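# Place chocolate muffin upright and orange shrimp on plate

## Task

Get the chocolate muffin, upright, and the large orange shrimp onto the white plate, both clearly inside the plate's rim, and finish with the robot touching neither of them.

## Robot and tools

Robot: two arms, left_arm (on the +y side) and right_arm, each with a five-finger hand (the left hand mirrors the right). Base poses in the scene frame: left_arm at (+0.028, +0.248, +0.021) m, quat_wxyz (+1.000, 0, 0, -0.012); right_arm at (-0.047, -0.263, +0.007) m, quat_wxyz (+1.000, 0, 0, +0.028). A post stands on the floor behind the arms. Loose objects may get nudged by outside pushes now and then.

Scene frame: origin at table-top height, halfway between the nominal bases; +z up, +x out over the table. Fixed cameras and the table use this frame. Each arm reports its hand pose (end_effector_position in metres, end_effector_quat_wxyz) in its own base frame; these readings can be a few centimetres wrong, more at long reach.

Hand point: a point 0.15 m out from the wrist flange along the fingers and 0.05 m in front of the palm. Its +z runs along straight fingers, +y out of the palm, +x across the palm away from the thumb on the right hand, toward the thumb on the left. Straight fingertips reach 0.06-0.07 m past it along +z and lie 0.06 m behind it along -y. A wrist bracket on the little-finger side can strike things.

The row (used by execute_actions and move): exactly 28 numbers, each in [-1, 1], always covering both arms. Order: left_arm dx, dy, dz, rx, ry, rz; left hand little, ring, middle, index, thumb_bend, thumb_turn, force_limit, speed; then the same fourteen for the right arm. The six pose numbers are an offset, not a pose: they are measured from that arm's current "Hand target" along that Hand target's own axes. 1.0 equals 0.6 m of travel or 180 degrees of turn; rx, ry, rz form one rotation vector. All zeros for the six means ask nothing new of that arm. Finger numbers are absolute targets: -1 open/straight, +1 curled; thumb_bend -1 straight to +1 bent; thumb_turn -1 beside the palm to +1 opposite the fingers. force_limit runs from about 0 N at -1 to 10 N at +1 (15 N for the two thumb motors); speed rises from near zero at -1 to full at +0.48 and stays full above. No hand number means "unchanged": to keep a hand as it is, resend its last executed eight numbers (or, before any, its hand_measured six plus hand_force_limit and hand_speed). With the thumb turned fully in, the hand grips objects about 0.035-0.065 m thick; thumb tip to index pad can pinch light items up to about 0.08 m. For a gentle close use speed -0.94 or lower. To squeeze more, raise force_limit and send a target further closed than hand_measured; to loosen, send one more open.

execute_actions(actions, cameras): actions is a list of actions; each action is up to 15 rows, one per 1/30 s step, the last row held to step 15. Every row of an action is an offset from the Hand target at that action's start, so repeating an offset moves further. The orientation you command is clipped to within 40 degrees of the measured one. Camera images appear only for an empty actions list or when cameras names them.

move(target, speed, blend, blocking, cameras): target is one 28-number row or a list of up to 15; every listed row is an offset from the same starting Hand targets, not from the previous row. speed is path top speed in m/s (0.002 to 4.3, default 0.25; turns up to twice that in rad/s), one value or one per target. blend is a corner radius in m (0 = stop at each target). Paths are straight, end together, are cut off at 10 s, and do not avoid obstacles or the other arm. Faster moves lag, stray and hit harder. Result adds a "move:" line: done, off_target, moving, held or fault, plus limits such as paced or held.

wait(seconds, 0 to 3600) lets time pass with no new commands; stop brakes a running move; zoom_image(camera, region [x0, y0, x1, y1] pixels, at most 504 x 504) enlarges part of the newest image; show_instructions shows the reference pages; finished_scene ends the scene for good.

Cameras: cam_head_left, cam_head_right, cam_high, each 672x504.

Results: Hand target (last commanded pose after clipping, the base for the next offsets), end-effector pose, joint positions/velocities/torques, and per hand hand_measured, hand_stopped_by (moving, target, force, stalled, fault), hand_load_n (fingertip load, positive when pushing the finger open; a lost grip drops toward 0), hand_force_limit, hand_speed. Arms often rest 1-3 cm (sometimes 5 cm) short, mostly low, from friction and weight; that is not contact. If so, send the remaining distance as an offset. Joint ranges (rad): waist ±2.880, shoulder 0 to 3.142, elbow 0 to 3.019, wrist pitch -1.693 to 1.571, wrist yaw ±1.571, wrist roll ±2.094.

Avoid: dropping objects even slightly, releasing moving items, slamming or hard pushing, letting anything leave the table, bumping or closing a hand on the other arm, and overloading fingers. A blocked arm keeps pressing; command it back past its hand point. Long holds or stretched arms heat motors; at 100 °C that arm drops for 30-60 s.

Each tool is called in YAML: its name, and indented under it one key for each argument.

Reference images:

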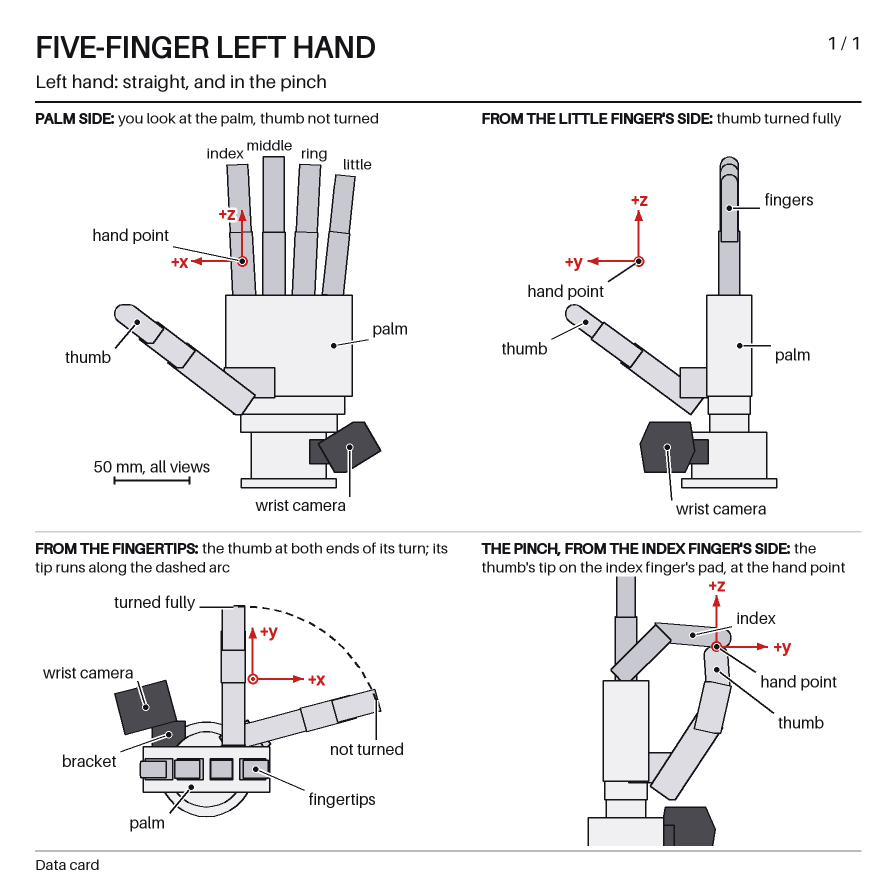

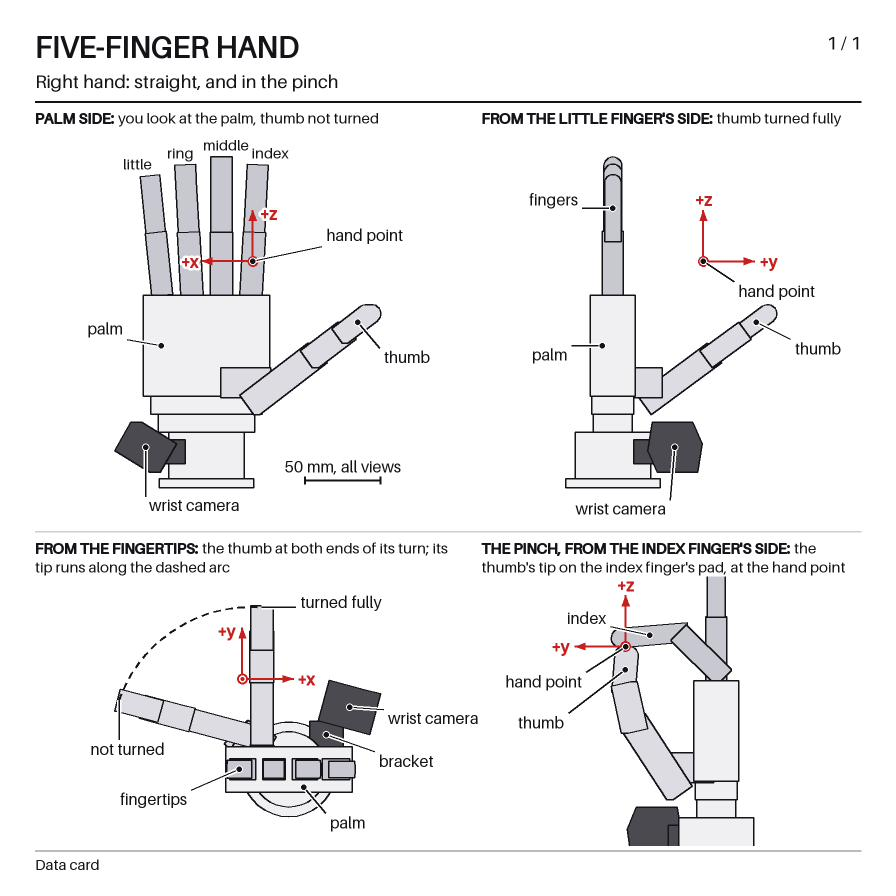

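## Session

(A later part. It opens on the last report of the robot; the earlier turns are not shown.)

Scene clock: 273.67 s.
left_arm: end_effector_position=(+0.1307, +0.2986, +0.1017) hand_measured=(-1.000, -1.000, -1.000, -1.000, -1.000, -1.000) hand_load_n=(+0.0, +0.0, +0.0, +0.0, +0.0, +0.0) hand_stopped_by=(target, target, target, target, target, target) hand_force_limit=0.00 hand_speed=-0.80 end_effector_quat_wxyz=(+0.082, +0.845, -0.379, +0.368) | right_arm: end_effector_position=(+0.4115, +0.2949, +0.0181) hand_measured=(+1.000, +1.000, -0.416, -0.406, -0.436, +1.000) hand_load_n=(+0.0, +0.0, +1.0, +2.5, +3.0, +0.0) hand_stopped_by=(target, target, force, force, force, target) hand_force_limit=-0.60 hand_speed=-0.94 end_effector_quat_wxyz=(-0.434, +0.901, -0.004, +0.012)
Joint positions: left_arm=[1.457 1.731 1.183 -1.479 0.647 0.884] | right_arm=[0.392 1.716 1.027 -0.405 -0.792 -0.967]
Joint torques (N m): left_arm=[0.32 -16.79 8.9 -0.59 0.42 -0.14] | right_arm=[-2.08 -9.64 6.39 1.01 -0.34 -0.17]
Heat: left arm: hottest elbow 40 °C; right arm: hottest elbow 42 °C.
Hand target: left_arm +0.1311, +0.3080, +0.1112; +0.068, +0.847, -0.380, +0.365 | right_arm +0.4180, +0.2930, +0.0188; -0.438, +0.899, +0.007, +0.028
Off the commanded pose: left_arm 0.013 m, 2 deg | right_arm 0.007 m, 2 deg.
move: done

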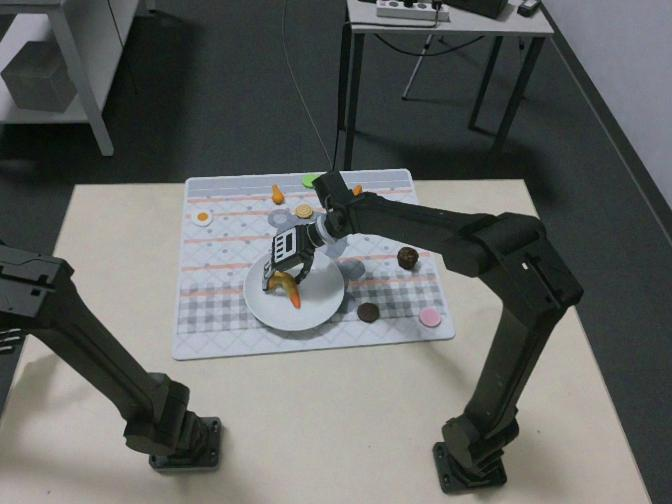

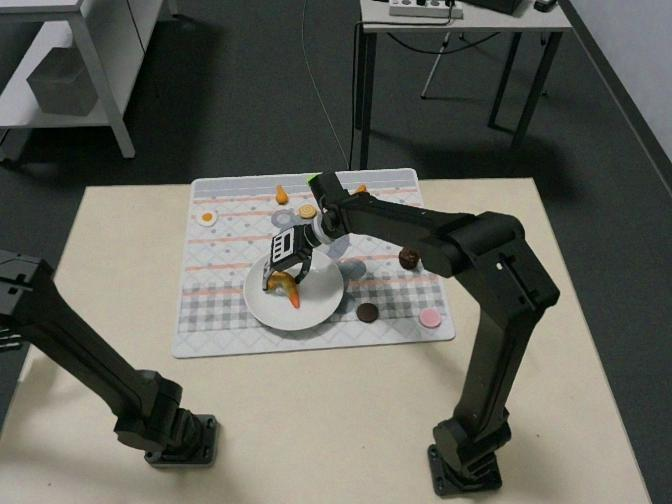

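move:
  target: [0,0,0,0,0,0,-1,-1,-1,-1,-1,-1,0,-0.8,-0.001,0.0105,0.0082,0,0,0,1,1,-0.35,-0.35,-0.4,1,-0.6,-0.94]
  speed: 0.03
  cameras: ["cam_head_left","cam_head_right"]

zoom_image:
  camera: "cam_head_left"
  region: [240, 240, 320, 320]

zoom_image:
  camera: "cam_head_right"
  region: [240, 240, 320, 320]

Scene clock: 278.43 s.
left_arm: end_effector_position=(+0.1307, +0.2986, +0.1017) hand_measured=(-1.000, -1.000, -1.000, -1.000, -1.000, -1.000) hand_load_n=(+0.0, +0.0, +0.0, +0.0, +0.0, +0.0) hand_stopped_by=(target, target, target, target, target, target) hand_force_limit=0.00 hand_speed=-0.80 end_effector_quat_wxyz=(+0.082, +0.845, -0.379, +0.368) | right_arm: end_effector_position=(+0.4121, +0.2957, +0.0168) hand_measured=(+1.000, +1.000, -0.416, -0.406, -0.436, +1.000) hand_load_n=(+0.0, +0.5, +1.0, +2.5, +3.0, +0.0) hand_stopped_by=(target, target, force, force, force, target) hand_force_limit=-0.60 hand_speed=-0.94 end_effector_quat_wxyz=(-0.437, +0.899, -0.001, +0.017)
Joint positions: left_arm=[1.457 1.731 1.183 -1.479 0.647 0.884] | right_arm=[0.392 1.716 1.02 -0.385 -0.795 -0.967]
Joint torques (N m): left_arm=[0.5 -16.5 8.83 -0.59 0.4 -0.14] | right_arm=[-1.9 -8.35 6.27 1.03 -0.2 -0.17]
Heat: left arm: hottest elbow 40 °C; right arm: hottest shoulder 41 °C.
Hand target: left_arm +0.1311, +0.3080, +0.1112; +0.068, +0.847, -0.380, +0.365 | right_arm +0.4178, +0.2930, +0.0108; -0.438, +0.899, +0.007, +0.028
Off the commanded pose: left_arm 0.013 m, 2 deg | right_arm 0.009 m, 2 deg.
move: done

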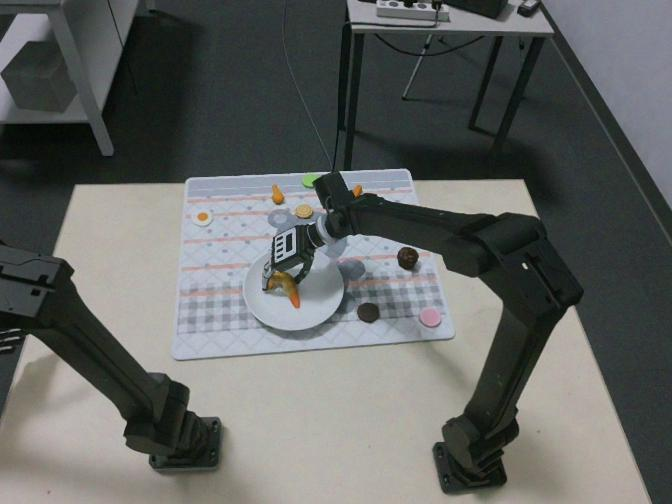

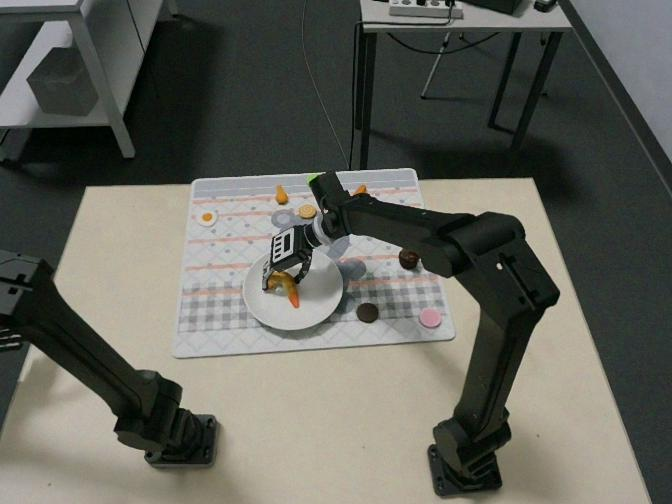

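Scaled by 6.300 from the camera's image (finer frame: 960x720).

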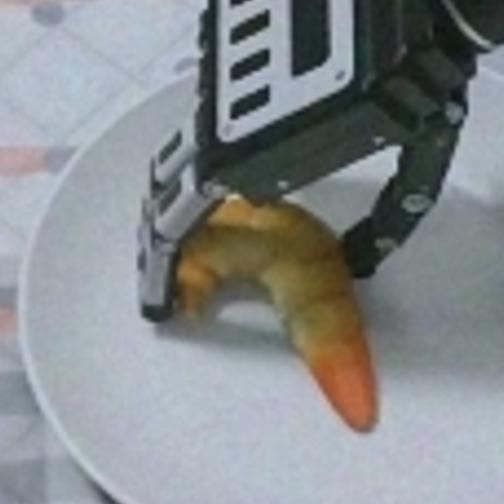

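Scaled by 6.300 from the camera's image (finer frame: 960x720).

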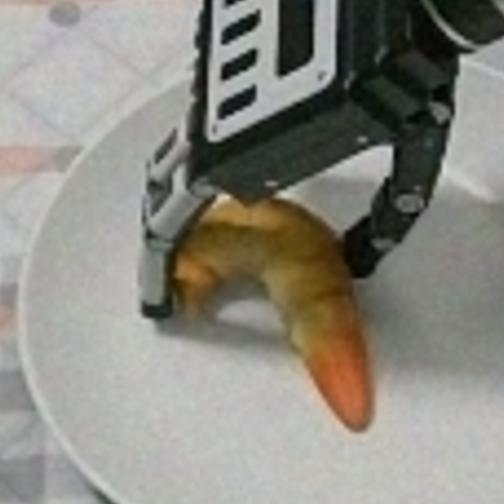

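move:
  target: [0,0,0,0,0,0,-1,-1,-1,-1,-1,-1,0,-0.8,0.001,-0.0105,-0.0082,0,0,0,1,1,-0.35,-0.35,-0.4,1,-0.6,-0.94]
  speed: 0.03
  cameras: []

move:
  target: [0,0,0,0,0,0,-1,-1,-1,-1,-1,-1,0,-0.8,0,0,0,0,0,0,1,1,-0.5,-0.5,-0.5,1,-0.6,-0.94]
  cameras: ["cam_head_left","cam_head_right"]

zoom_image:
  camera: "cam_head_left"
  region: [240, 240, 320, 320]

zoom_image:
  camera: "cam_head_right"
  region: [240, 240, 320, 320]

Scene clock: 284.93 s.
left_arm: end_effector_position=(+0.1307, +0.2986, +0.1017) hand_measured=(-1.000, -1.000, -1.000, -1.000, -1.000, -1.000) hand_load_n=(+0.0, +0.0, +0.0, +0.0, +0.0, +0.0) hand_stopped_by=(target, target, target, target, target, target) hand_force_limit=0.00 hand_speed=-0.80 end_effector_quat_wxyz=(+0.082, +0.845, -0.379, +0.368) | right_arm: end_effector_position=(+0.4121, +0.2957, +0.0168) hand_measured=(+1.000, +1.000, -0.416, -0.406, -0.436, +1.000) hand_load_n=(+0.0, +0.0, +1.0, +2.0, +3.0, +0.0) hand_stopped_by=(target, target, force, force, force, target) hand_force_limit=-0.60 hand_speed=-0.94 end_effector_quat_wxyz=(-0.437, +0.899, -0.001, +0.017)
Joint positions: left_arm=[1.457 1.731 1.183 -1.479 0.647 0.884] | right_arm=[0.392 1.716 1.02 -0.385 -0.795 -0.967]
Joint torques (N m): left_arm=[-0.03 -16.73 8.92 -0.55 0.41 -0.14] | right_arm=[-1.67 -9.29 7.05 0.31 -0.23 -0.17]
Heat: left arm: hottest elbow 40 °C; right arm: hottest shoulder 41 °C.
Hand target: left_arm +0.1311, +0.3080, +0.1112; +0.068, +0.847, -0.380, +0.365 | right_arm +0.4180, +0.2930, +0.0188; -0.438, +0.899, +0.007, +0.028
Off the commanded pose: left_arm 0.013 m, 2 deg | right_arm 0.007 m, 2 deg.
move: done

Scene clock: 286.20 s.
left_arm: end_effector_position=(+0.1307, +0.2986, +0.1017) hand_measured=(-1.000, -1.000, -1.000, -1.000, -1.000, -1.000) hand_load_n=(+0.0, +0.0, +0.0, +0.0, -0.5, +0.0) hand_stopped_by=(target, target, target, target, target, target) hand_force_limit=0.00 hand_speed=-0.80 end_effector_quat_wxyz=(+0.082, +0.845, -0.379, +0.368) | right_arm: end_effector_position=(+0.4127, +0.2948, +0.0166) hand_measured=(+1.000, +1.000, -0.500, -0.500, -0.500, +1.000) hand_load_n=(+0.0, +0.5, -1.0, +0.0, +0.0, +0.0) hand_stopped_by=(target, target, target, target, target, target) hand_force_limit=-0.60 hand_speed=-0.94 end_effector_quat_wxyz=(-0.436, +0.900, -0.002, +0.017)
Joint positions: left_arm=[1.457 1.731 1.183 -1.479 0.647 0.884] | right_arm=[0.39 1.716 1.02 -0.385 -0.794 -0.967]
Joint torques (N m): left_arm=[0.32 -16.85 8.9 -0.62 0.38 -0.13] | right_arm=[-1.73 -9.35 7.13 0.21 -0.31 -0.18]
Heat: left arm: hottest elbow 40 °C; right arm: hottest shoulder 41 °C.
Hand target: left_arm +0.1311, +0.3080, +0.1112; +0.068, +0.847, -0.380, +0.365 | right_arm +0.4180, +0.2930, +0.0188; -0.438, +0.899, +0.007, +0.028
Off the commanded pose: left_arm 0.013 m, 2 deg | right_arm 0.006 m, 2 deg.
move: done

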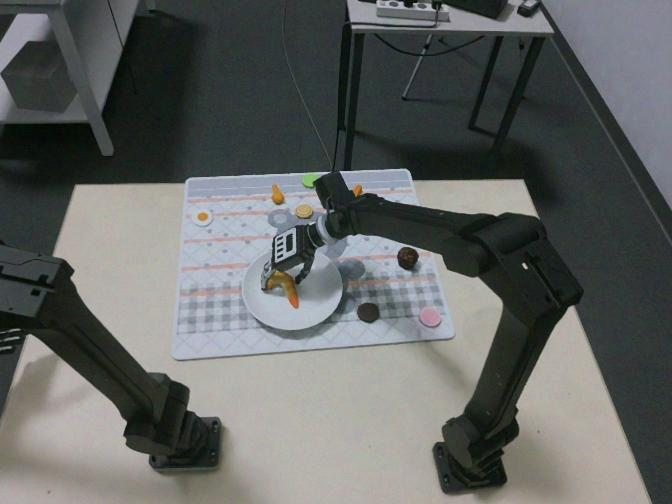

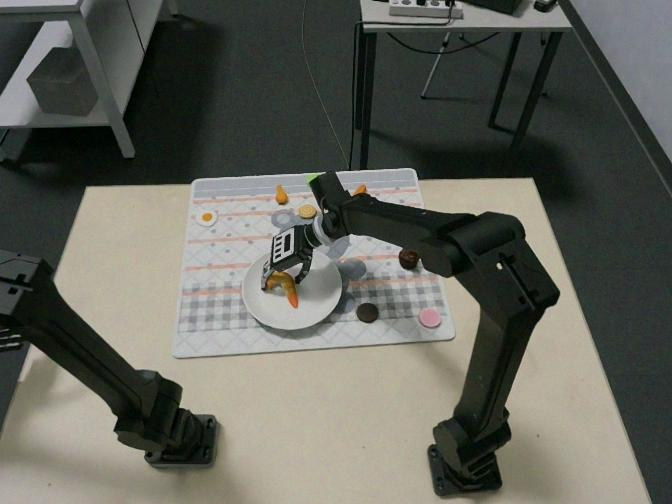

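Scaled by 6.300 from the camera's image (finer frame: 960x720).

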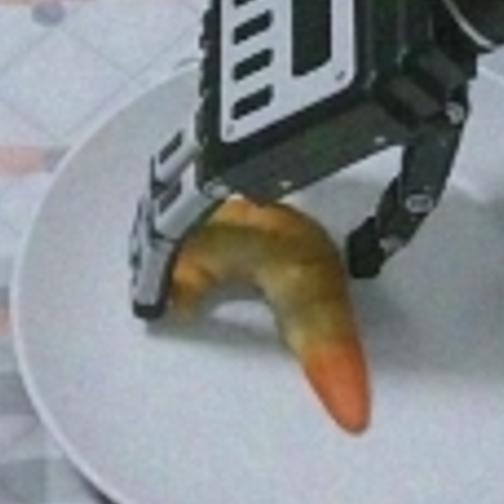

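Scaled by 6.300 from the camera's image (finer frame: 960x720).

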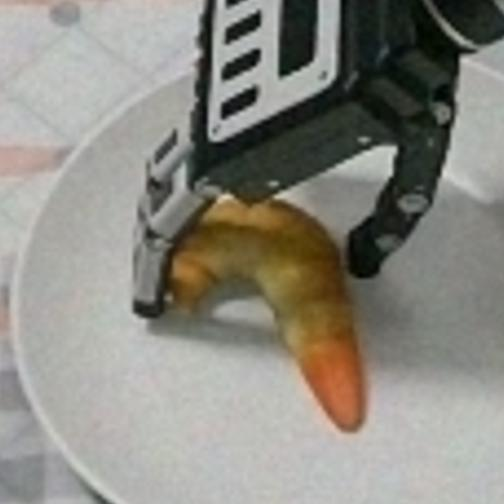

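move:
  target: [0,0,0,0,0,0,-1,-1,-1,-1,-1,-1,0,-0.8,0.0208,-0.1065,-0.0788,0,0,0,1,1,-0.5,-0.5,-0.5,1,-0.6,-0.94]
  speed: 0.08
  cameras: ["all"]

zoom_image:
  camera: "cam_head_left"
  region: [220, 210, 360, 340]

zoom_image:
  camera: "cam_head_right"
  region: [220, 210, 360, 340]

Scene clock: 294.43 s.
left_arm: end_effector_position=(+0.1307, +0.2986, +0.1017) hand_measured=(-1.000, -1.000, -1.000, -1.000, -1.000, -1.000) hand_load_n=(+0.0, +0.0, +0.0, +0.0, +0.0, +0.0) hand_stopped_by=(target, target, target, target, target, target) hand_force_limit=0.00 hand_speed=-0.80 end_effector_quat_wxyz=(+0.082, +0.845, -0.379, +0.368) | right_arm: end_effector_position=(+0.4031, +0.2905, +0.0722) hand_measured=(+1.000, +1.000, -0.500, -0.500, -0.500, +1.000) hand_load_n=(+0.0, +0.0, +0.0, +0.0, +0.0, +0.0) hand_stopped_by=(target, target, target, target, target, target) hand_force_limit=-0.60 hand_speed=-0.94 end_effector_quat_wxyz=(-0.428, +0.904, -0.008, -0.001)
Joint positions: left_arm=[1.457 1.731 1.183 -1.479 0.647 0.884] | right_arm=[0.39 1.624 1.084 -0.591 -0.794 -0.976]
Joint torques (N m): left_arm=[0.09 -16.73 8.96 -0.51 0.41 -0.14] | right_arm=[-1.9 -9.76 11.9 -0.34 -0.35 -0.17]
Heat: left arm: hottest elbow 40 °C; right arm: hottest shoulder 41 °C.
Hand target: left_arm +0.1311, +0.3080, +0.1112; +0.068, +0.847, -0.380, +0.365 | right_arm +0.4260, +0.2951, +0.0988; -0.438, +0.899, +0.007, +0.028
Off the commanded pose: left_arm 0.013 m, 2 deg | right_arm 0.035 m, 4 deg.
move: off_target (right_arm)

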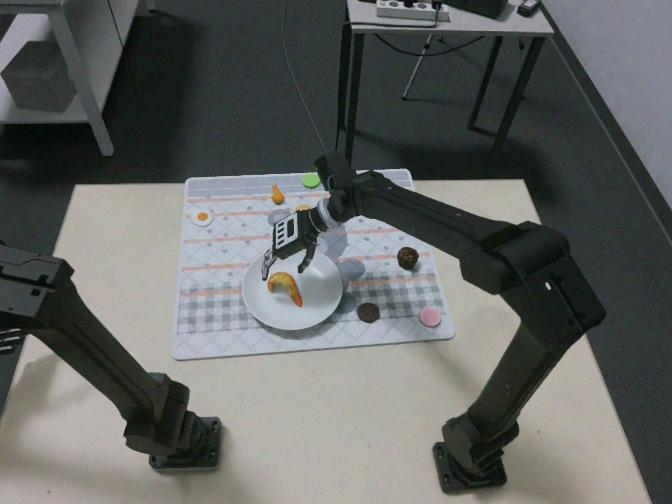

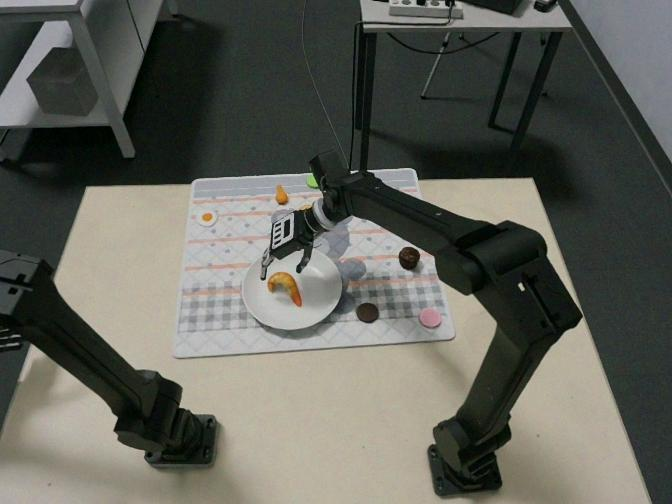

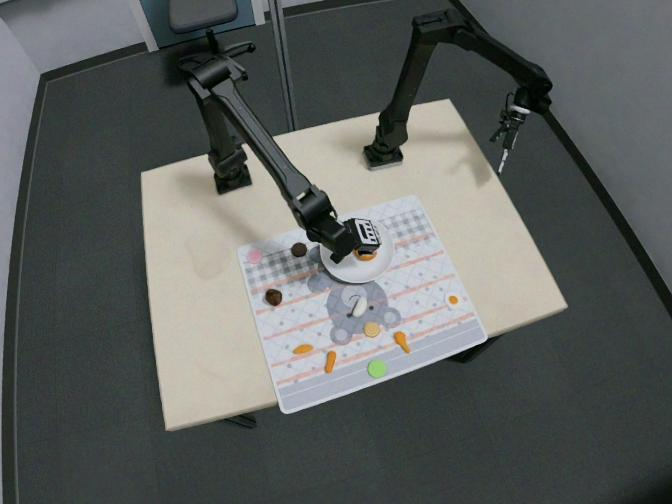

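Scaled by 3.600 from the camera's image (finer frame: 960x720).

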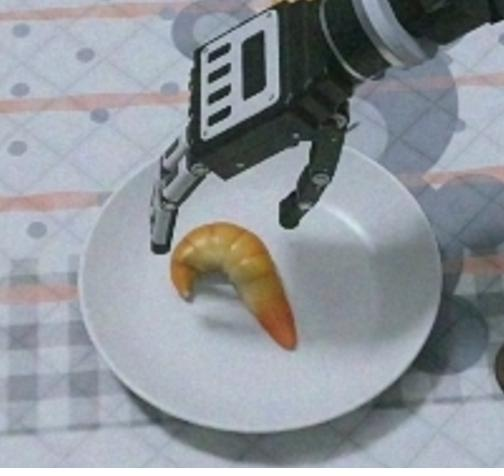

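Scaled by 3.600 from the camera's image (finer frame: 960x720).

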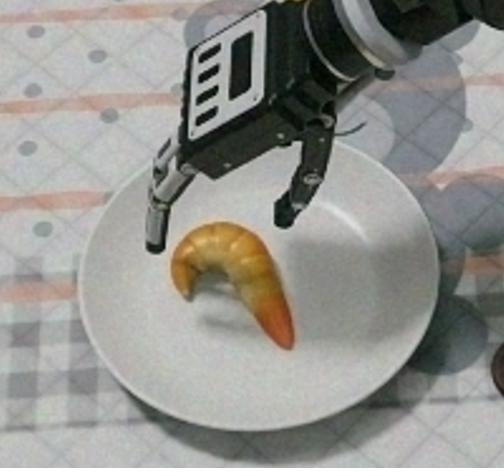

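move:
  target: [0,0,0,0,0,0,-1,-1,-1,-1,-1,-1,0,-0.8,0.0468,0.2053,-0.4238,-0.0144,0.3963,0.3274,1,1,-0.5,-0.5,-0.85,1,-0.6,0]
  speed: 0.25
  cameras: ["all"]

zoom_image:
  camera: "cam_head_left"
  region: [340, 150, 500, 310]

zoom_image:
  camera: "cam_head_right"
  region: [340, 150, 500, 310]

zoom_image:
  camera: "cam_high"
  region: [200, 210, 360, 370]

Scene clock: 323.73 s.
left_arm: end_effector_position=(+0.1307, +0.2986, +0.1017) hand_measured=(-1.000, -1.000, -1.000, -1.000, -1.000, -1.000) hand_load_n=(+0.0, +0.0, +0.0, +0.0, +0.0, +0.0) hand_stopped_by=(target, target, target, target, target, target) hand_force_limit=0.00 hand_speed=-0.80 end_effector_quat_wxyz=(+0.082, +0.845, -0.379, +0.368) | right_arm: end_effector_position=(+0.4461, +0.0204, +0.1501) hand_measured=(+1.000, +1.000, -0.500, -0.500, -0.850, +1.000) hand_load_n=(+0.0, +0.0, +0.0, +0.0, +0.0, +0.0) hand_stopped_by=(target, target, target, target, target, target) hand_force_limit=-0.60 hand_speed=0.00 end_effector_quat_wxyz=(-0.294, +0.629, -0.646, +0.317)
Joint positions: left_arm=[1.457 1.731 1.183 -1.479 0.647 0.884] | right_arm=[-0.008 1.116 0.756 -0.318 0.033 0.002]
Joint torques (N m): left_arm=[0.26 -16.67 8.87 -0.58 0.41 -0.15] | right_arm=[-1.85 -4.54 9.39 0.24 0.08 0.14]
Heat: left arm: hottest elbow 40 °C; right arm: hottest elbow 43 °C.
Hand target: left_arm +0.1311, +0.3080, +0.1112; +0.068, +0.847, -0.380, +0.365 | right_arm +0.4472, +0.0186, +0.1600; -0.301, +0.617, -0.653, +0.319
Off the commanded pose: left_arm 0.013 m, 2 deg | right_arm 0.010 m, 2 deg.
move: done

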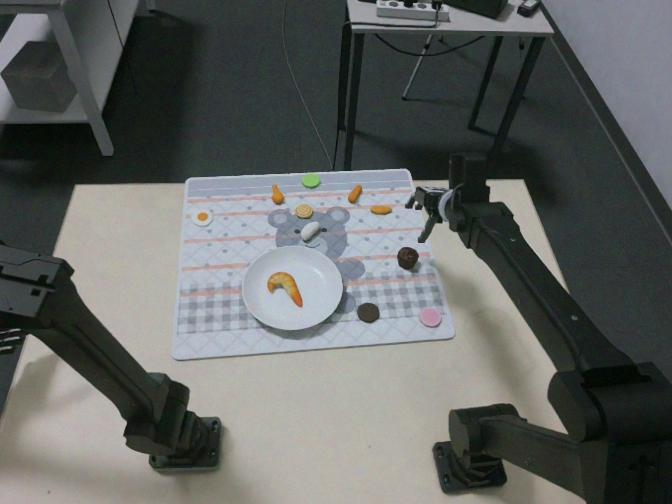

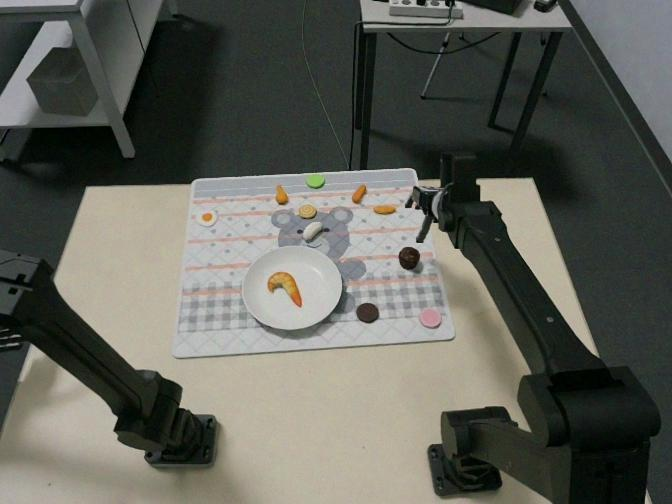

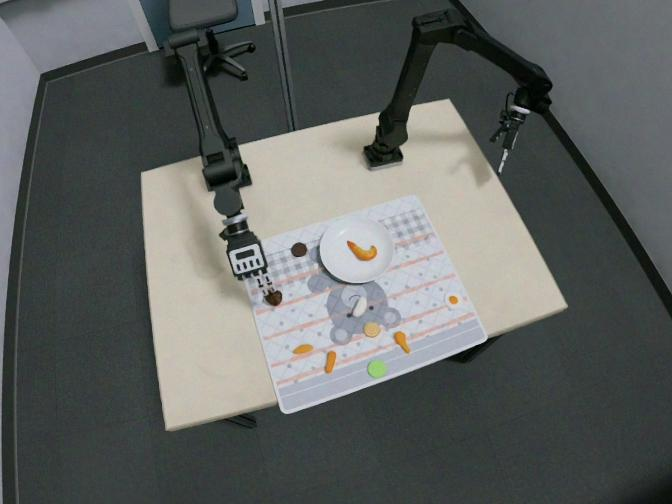

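Scaled by 3.150 from the camera's image (finer frame: 960x720).

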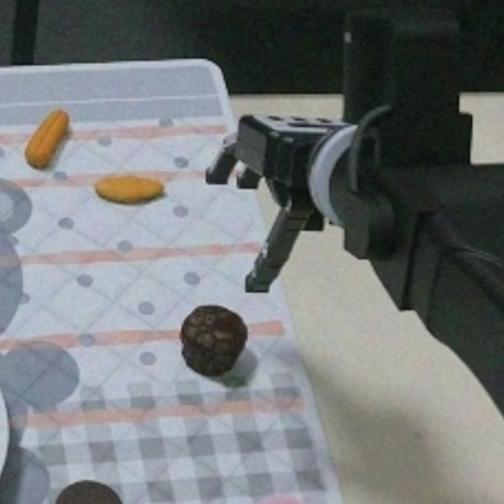

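Scaled by 3.150 from the camera's image (finer frame: 960x720).

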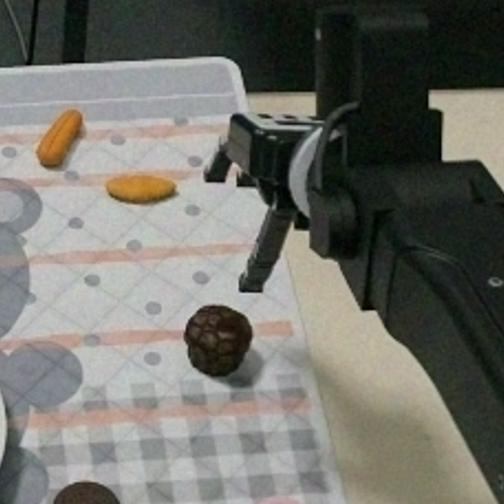

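Scaled by 3.150 from the camera's image (finer frame: 960x720).

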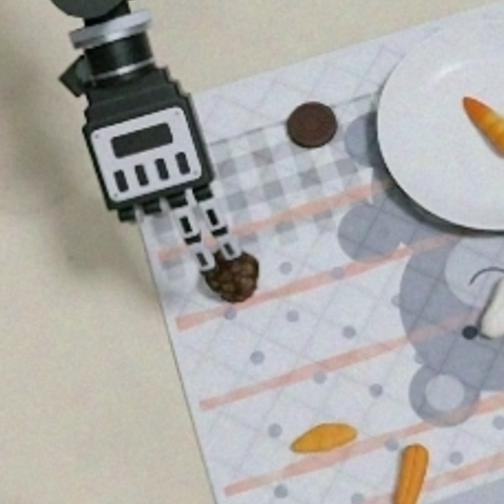

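move:
  target: [0,0,0,0,0,0,-1,-1,-1,-1,-1,-1,0,-0.8,0.002,0.0988,0.0902,0,0,0,1,1,-0.5,-0.5,-0.85,1,-0.6,0]
  speed: 0.12
  cameras: ["all"]

zoom_image:
  camera: "cam_head_left"
  region: [370, 190, 470, 290]

zoom_image:
  camera: "cam_head_right"
  region: [370, 190, 470, 290]

zoom_image:
  camera: "cam_high"
  region: [220, 230, 320, 330]

Scene clock: 351.90 s.
left_arm: end_effector_position=(+0.1307, +0.2986, +0.1017) hand_measured=(-1.000, -1.000, -1.000, -1.000, -1.000, -1.000) hand_load_n=(+0.0, +0.0, +0.0, -0.5, +0.0, +0.0) hand_stopped_by=(target, target, target, target, target, target) hand_force_limit=0.00 hand_speed=-0.80 end_effector_quat_wxyz=(+0.082, +0.845, -0.379, +0.368) | right_arm: end_effector_position=(+0.4454, +0.0204, +0.0725) hand_measured=(+1.000, +1.000, -0.500, -0.500, -0.850, +1.000) hand_load_n=(+0.0, +0.0, +0.0, +0.0, +0.0, +0.0) hand_stopped_by=(target, target, target, target, target, target) hand_force_limit=-0.60 hand_speed=0.00 end_effector_quat_wxyz=(-0.287, +0.632, -0.649, +0.310)
Joint positions: left_arm=[1.457 1.731 1.183 -1.479 0.647 0.884] | right_arm=[-0.008 1.245 0.633 -0.086 0.033 0.002]
Joint torques (N m): left_arm=[0.21 -17.03 8.98 -0.64 0.41 -0.16] | right_arm=[-2.14 -4.66 7.9 1.76 -0.05 0.15]
Heat: left arm: hottest elbow 40 °C; right arm: hottest elbow 44 °C.
Hand target: left_arm +0.1311, +0.3080, +0.1112; +0.068, +0.847, -0.380, +0.365 | right_arm +0.4533, +0.0171, +0.0800; -0.301, +0.617, -0.653, +0.319
Off the commanded pose: left_arm 0.013 m, 2 deg | right_arm 0.011 m, 3 deg.
move: off_target (right_arm)

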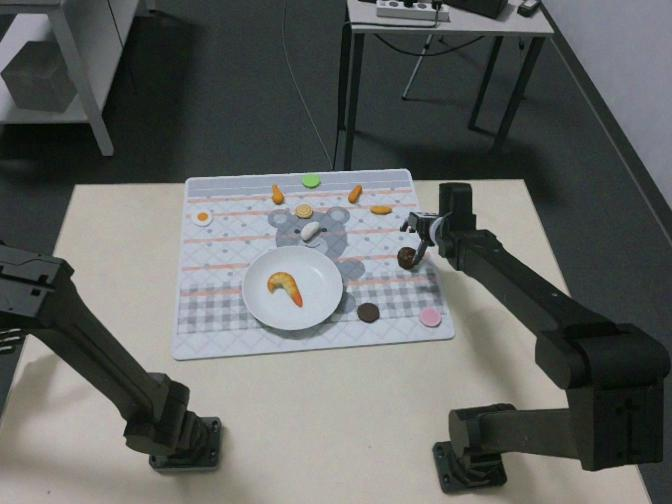

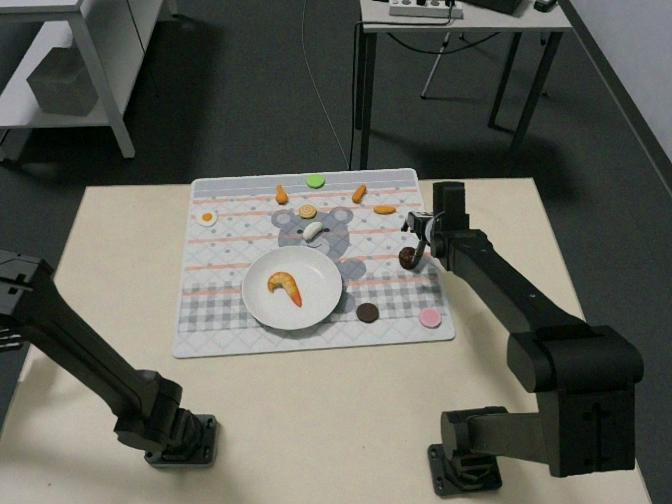

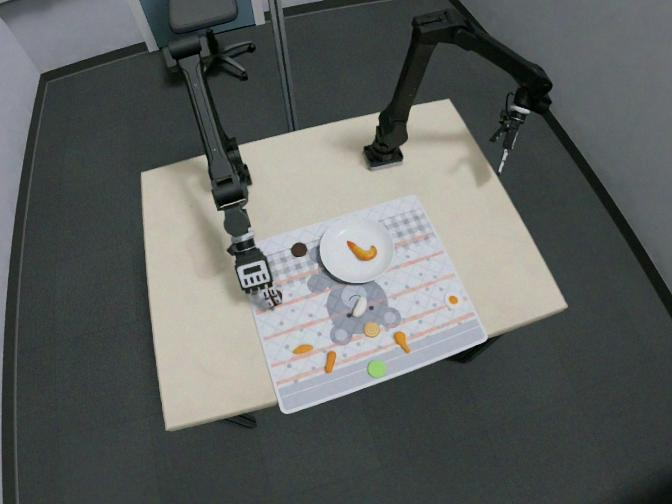

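Scaled by 5.040 from the camera's image (finer frame: 960x720).

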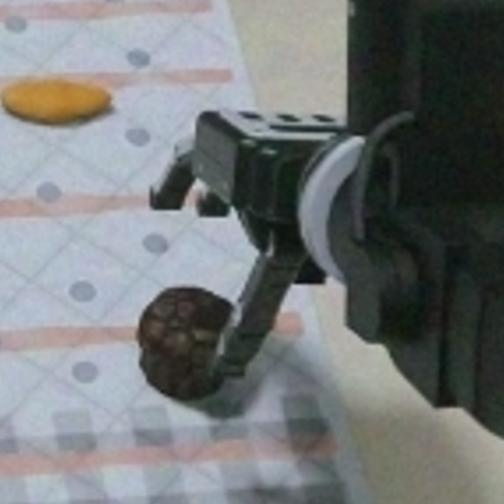

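Scaled by 5.040 from the camera's image (finer frame: 960x720).

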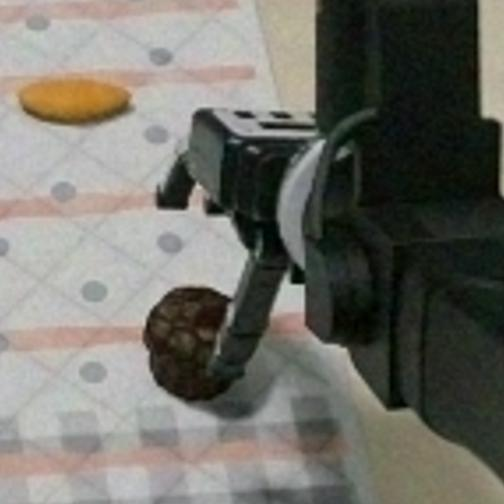

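Scaled by 5.040 from the camera's image (finer frame: 960x720).

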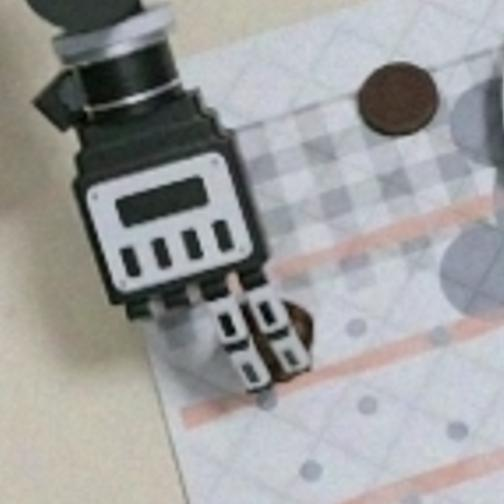

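move:
  target: [0,0,0,0,0,0,-1,-1,-1,-1,-1,-1,0,-0.8,0.006,0.0557,0.0588,0.017,0,0,1,1,-0.5,-0.5,-0.85,1,-0.6,0]
  speed: 0.08
  cameras: ["all"]

zoom_image:
  camera: "cam_head_left"
  region: [370, 190, 470, 290]

zoom_image:
  camera: "cam_head_right"
  region: [370, 190, 470, 290]

zoom_image:
  camera: "cam_high"
  region: [220, 230, 320, 330]

Scene clock: 368.90 s.
left_arm: end_effector_position=(+0.1307, +0.2986, +0.1017) hand_measured=(-1.000, -1.000, -1.000, -1.000, -1.000, -1.000) hand_load_n=(+0.0, +0.0, +0.0, +0.0, +0.0, +0.0) hand_stopped_by=(target, target, target, target, target, target) hand_force_limit=0.00 hand_speed=-0.80 end_effector_quat_wxyz=(+0.082, +0.845, -0.379, +0.368) | right_arm: end_effector_position=(+0.4531, +0.0191, +0.0251) hand_measured=(+1.000, +1.000, -0.500, -0.500, -0.850, +1.000) hand_load_n=(+0.0, +0.0, +0.0, +0.0, +0.0, +0.0) hand_stopped_by=(target, target, target, target, target, target) hand_force_limit=-0.60 hand_speed=0.00 end_effector_quat_wxyz=(-0.306, +0.623, -0.642, +0.327)
Joint positions: left_arm=[1.457 1.731 1.183 -1.479 0.647 0.884] | right_arm=[-0.013 1.374 0.549 0.182 0.028 0.002]
Joint torques (N m): left_arm=[0.26 -17.08 8.9 -0.68 0.42 -0.13] | right_arm=[-2.08 -5.25 6.76 1.84 -0.13 0.05]
Heat: left arm: hottest elbow 40 °C; right arm: hottest elbow 43 °C.
Hand target: left_arm +0.1311, +0.3080, +0.1112; +0.068, +0.847, -0.380, +0.365 | right_arm +0.4604, +0.0130, +0.0319; -0.318, +0.609, -0.644, +0.336
Off the commanded pose: left_arm 0.013 m, 2 deg | right_arm 0.012 m, 2 deg.
move: off_target (right_arm)

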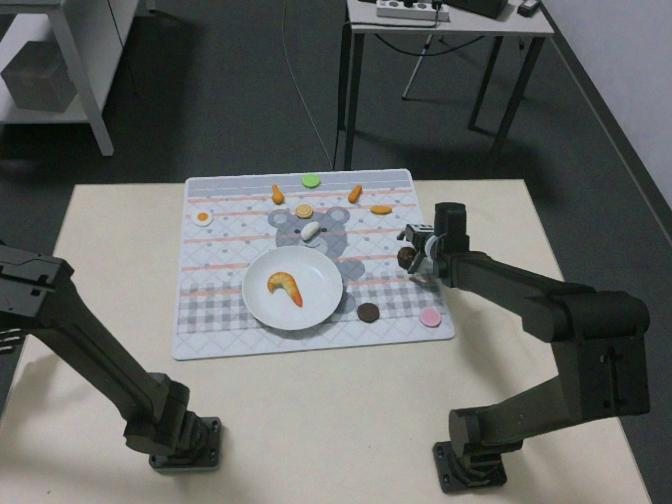

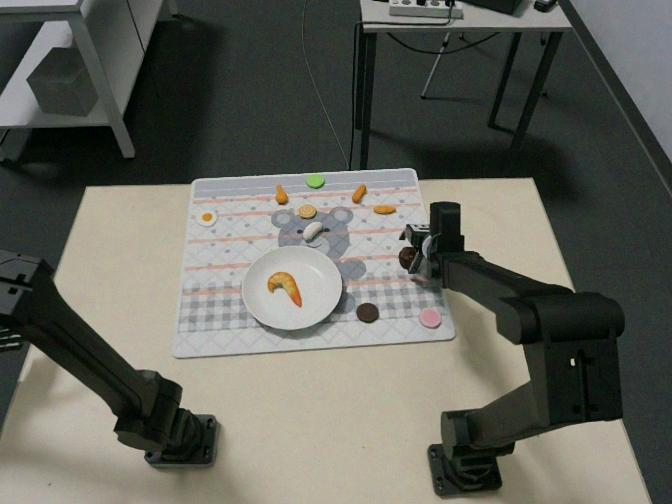

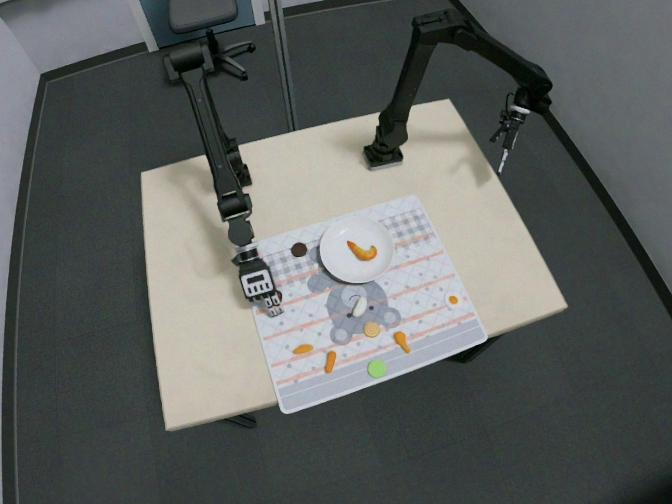

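Scaled by 5.040 from the camera's image (finer frame: 960x720).

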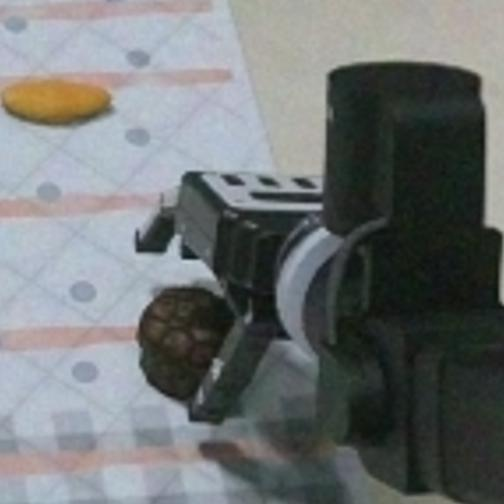

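Scaled by 5.040 from the camera's image (finer frame: 960x720).

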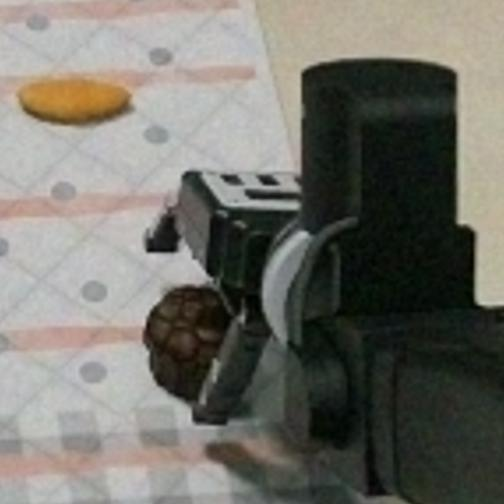

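Scaled by 5.040 from the camera's image (finer frame: 960x720).

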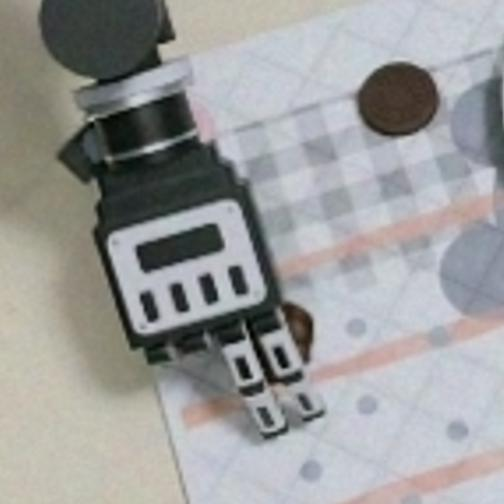

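move:
  target: [0,0,0,0,0,0,-1,-1,-1,-1,-1,-1,0,-0.8,0,0.011,0.0077,0,0,0,1,1,-0.42,-0.42,-0.7,1,-0.6,-0.9]
  speed: 0.05
  cameras: ["all"]

zoom_image:
  camera: "cam_head_left"
  region: [370, 210, 450, 290]

zoom_image:
  camera: "cam_high"
  region: [220, 230, 320, 330]

Scene clock: 383.30 s.
left_arm: end_effector_position=(+0.1307, +0.2986, +0.1017) hand_measured=(-1.000, -1.000, -1.000, -1.000, -1.000, -1.000) hand_load_n=(+0.0, +0.0, +0.0, +0.5, +0.0, +0.0) hand_stopped_by=(target, target, target, target, target, target) hand_force_limit=0.00 hand_speed=-0.80 end_effector_quat_wxyz=(+0.082, +0.845, -0.379, +0.368) | right_arm: end_effector_position=(+0.4538, +0.0191, +0.0182) hand_measured=(+1.000, +1.000, -0.420, -0.420, -0.700, +1.000) hand_load_n=(+0.0, +0.5, +0.0, +0.0, +0.0, +0.0) hand_stopped_by=(target, target, target, target, target, target) hand_force_limit=-0.60 hand_speed=-0.90 end_effector_quat_wxyz=(-0.307, +0.622, -0.641, +0.328)
Joint positions: left_arm=[1.457 1.731 1.183 -1.479 0.647 0.884] | right_arm=[-0.013 1.395 0.541 0.215 0.028 0.002]
Joint torques (N m): left_arm=[0.21 -16.97 8.88 -0.53 0.41 -0.14] | right_arm=[-2.14 -4.72 6.63 1.92 -0.1 0.05]
Heat: left arm: hottest elbow 40 °C; right arm: hottest elbow 42 °C.
Hand target: left_arm +0.1311, +0.3080, +0.1112; +0.068, +0.847, -0.380, +0.365 | right_arm +0.4604, +0.0130, +0.0239; -0.318, +0.609, -0.644, +0.336
Off the commanded pose: left_arm 0.013 m, 2 deg | right_arm 0.011 m, 2 deg.
move: off_target (right_arm)

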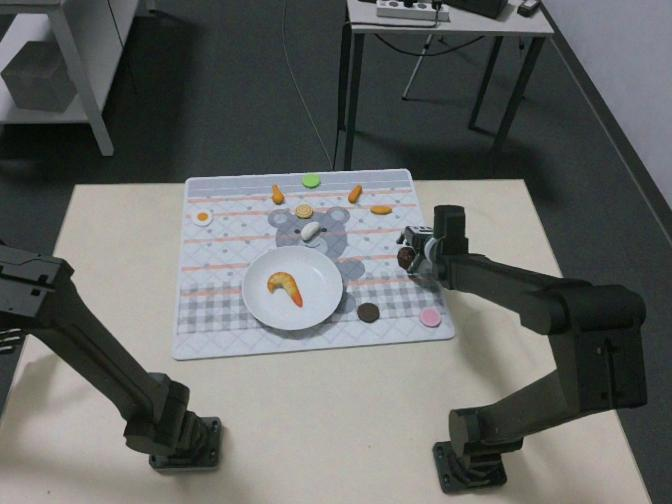

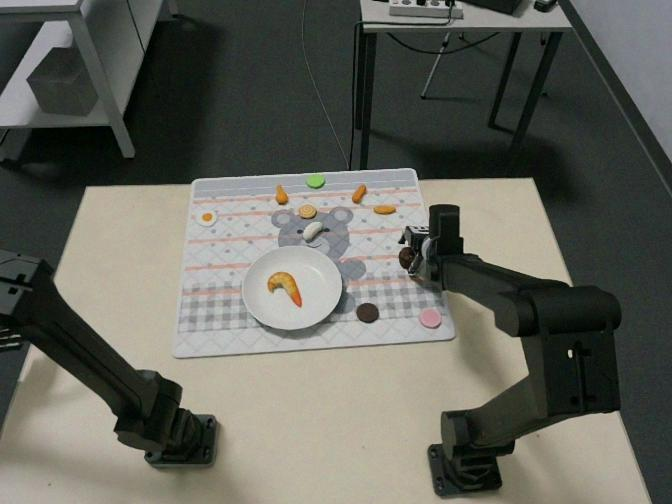

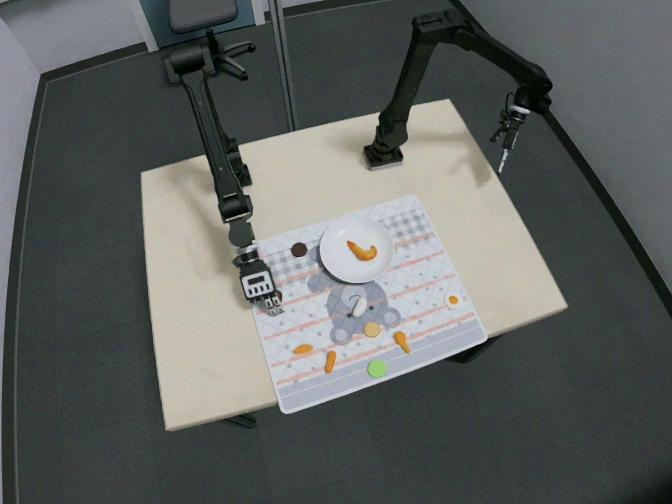

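Scaled by 6.300 from the camera's image (finer frame: 960x720).

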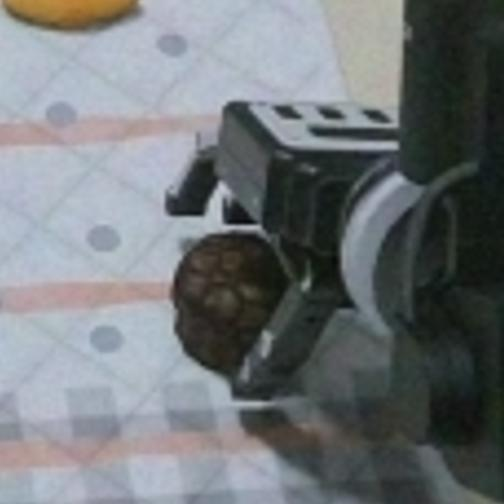

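Scaled by 5.040 from the camera's image (finer frame: 960x720).

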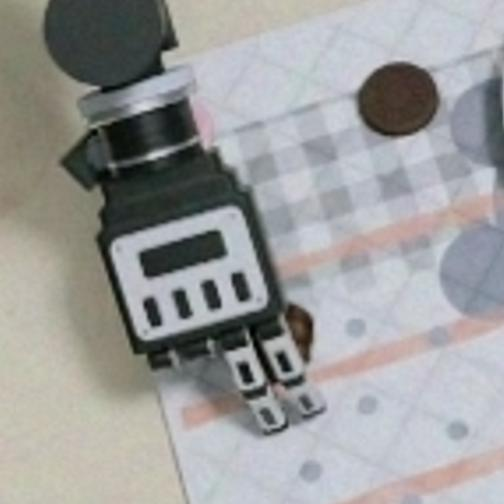

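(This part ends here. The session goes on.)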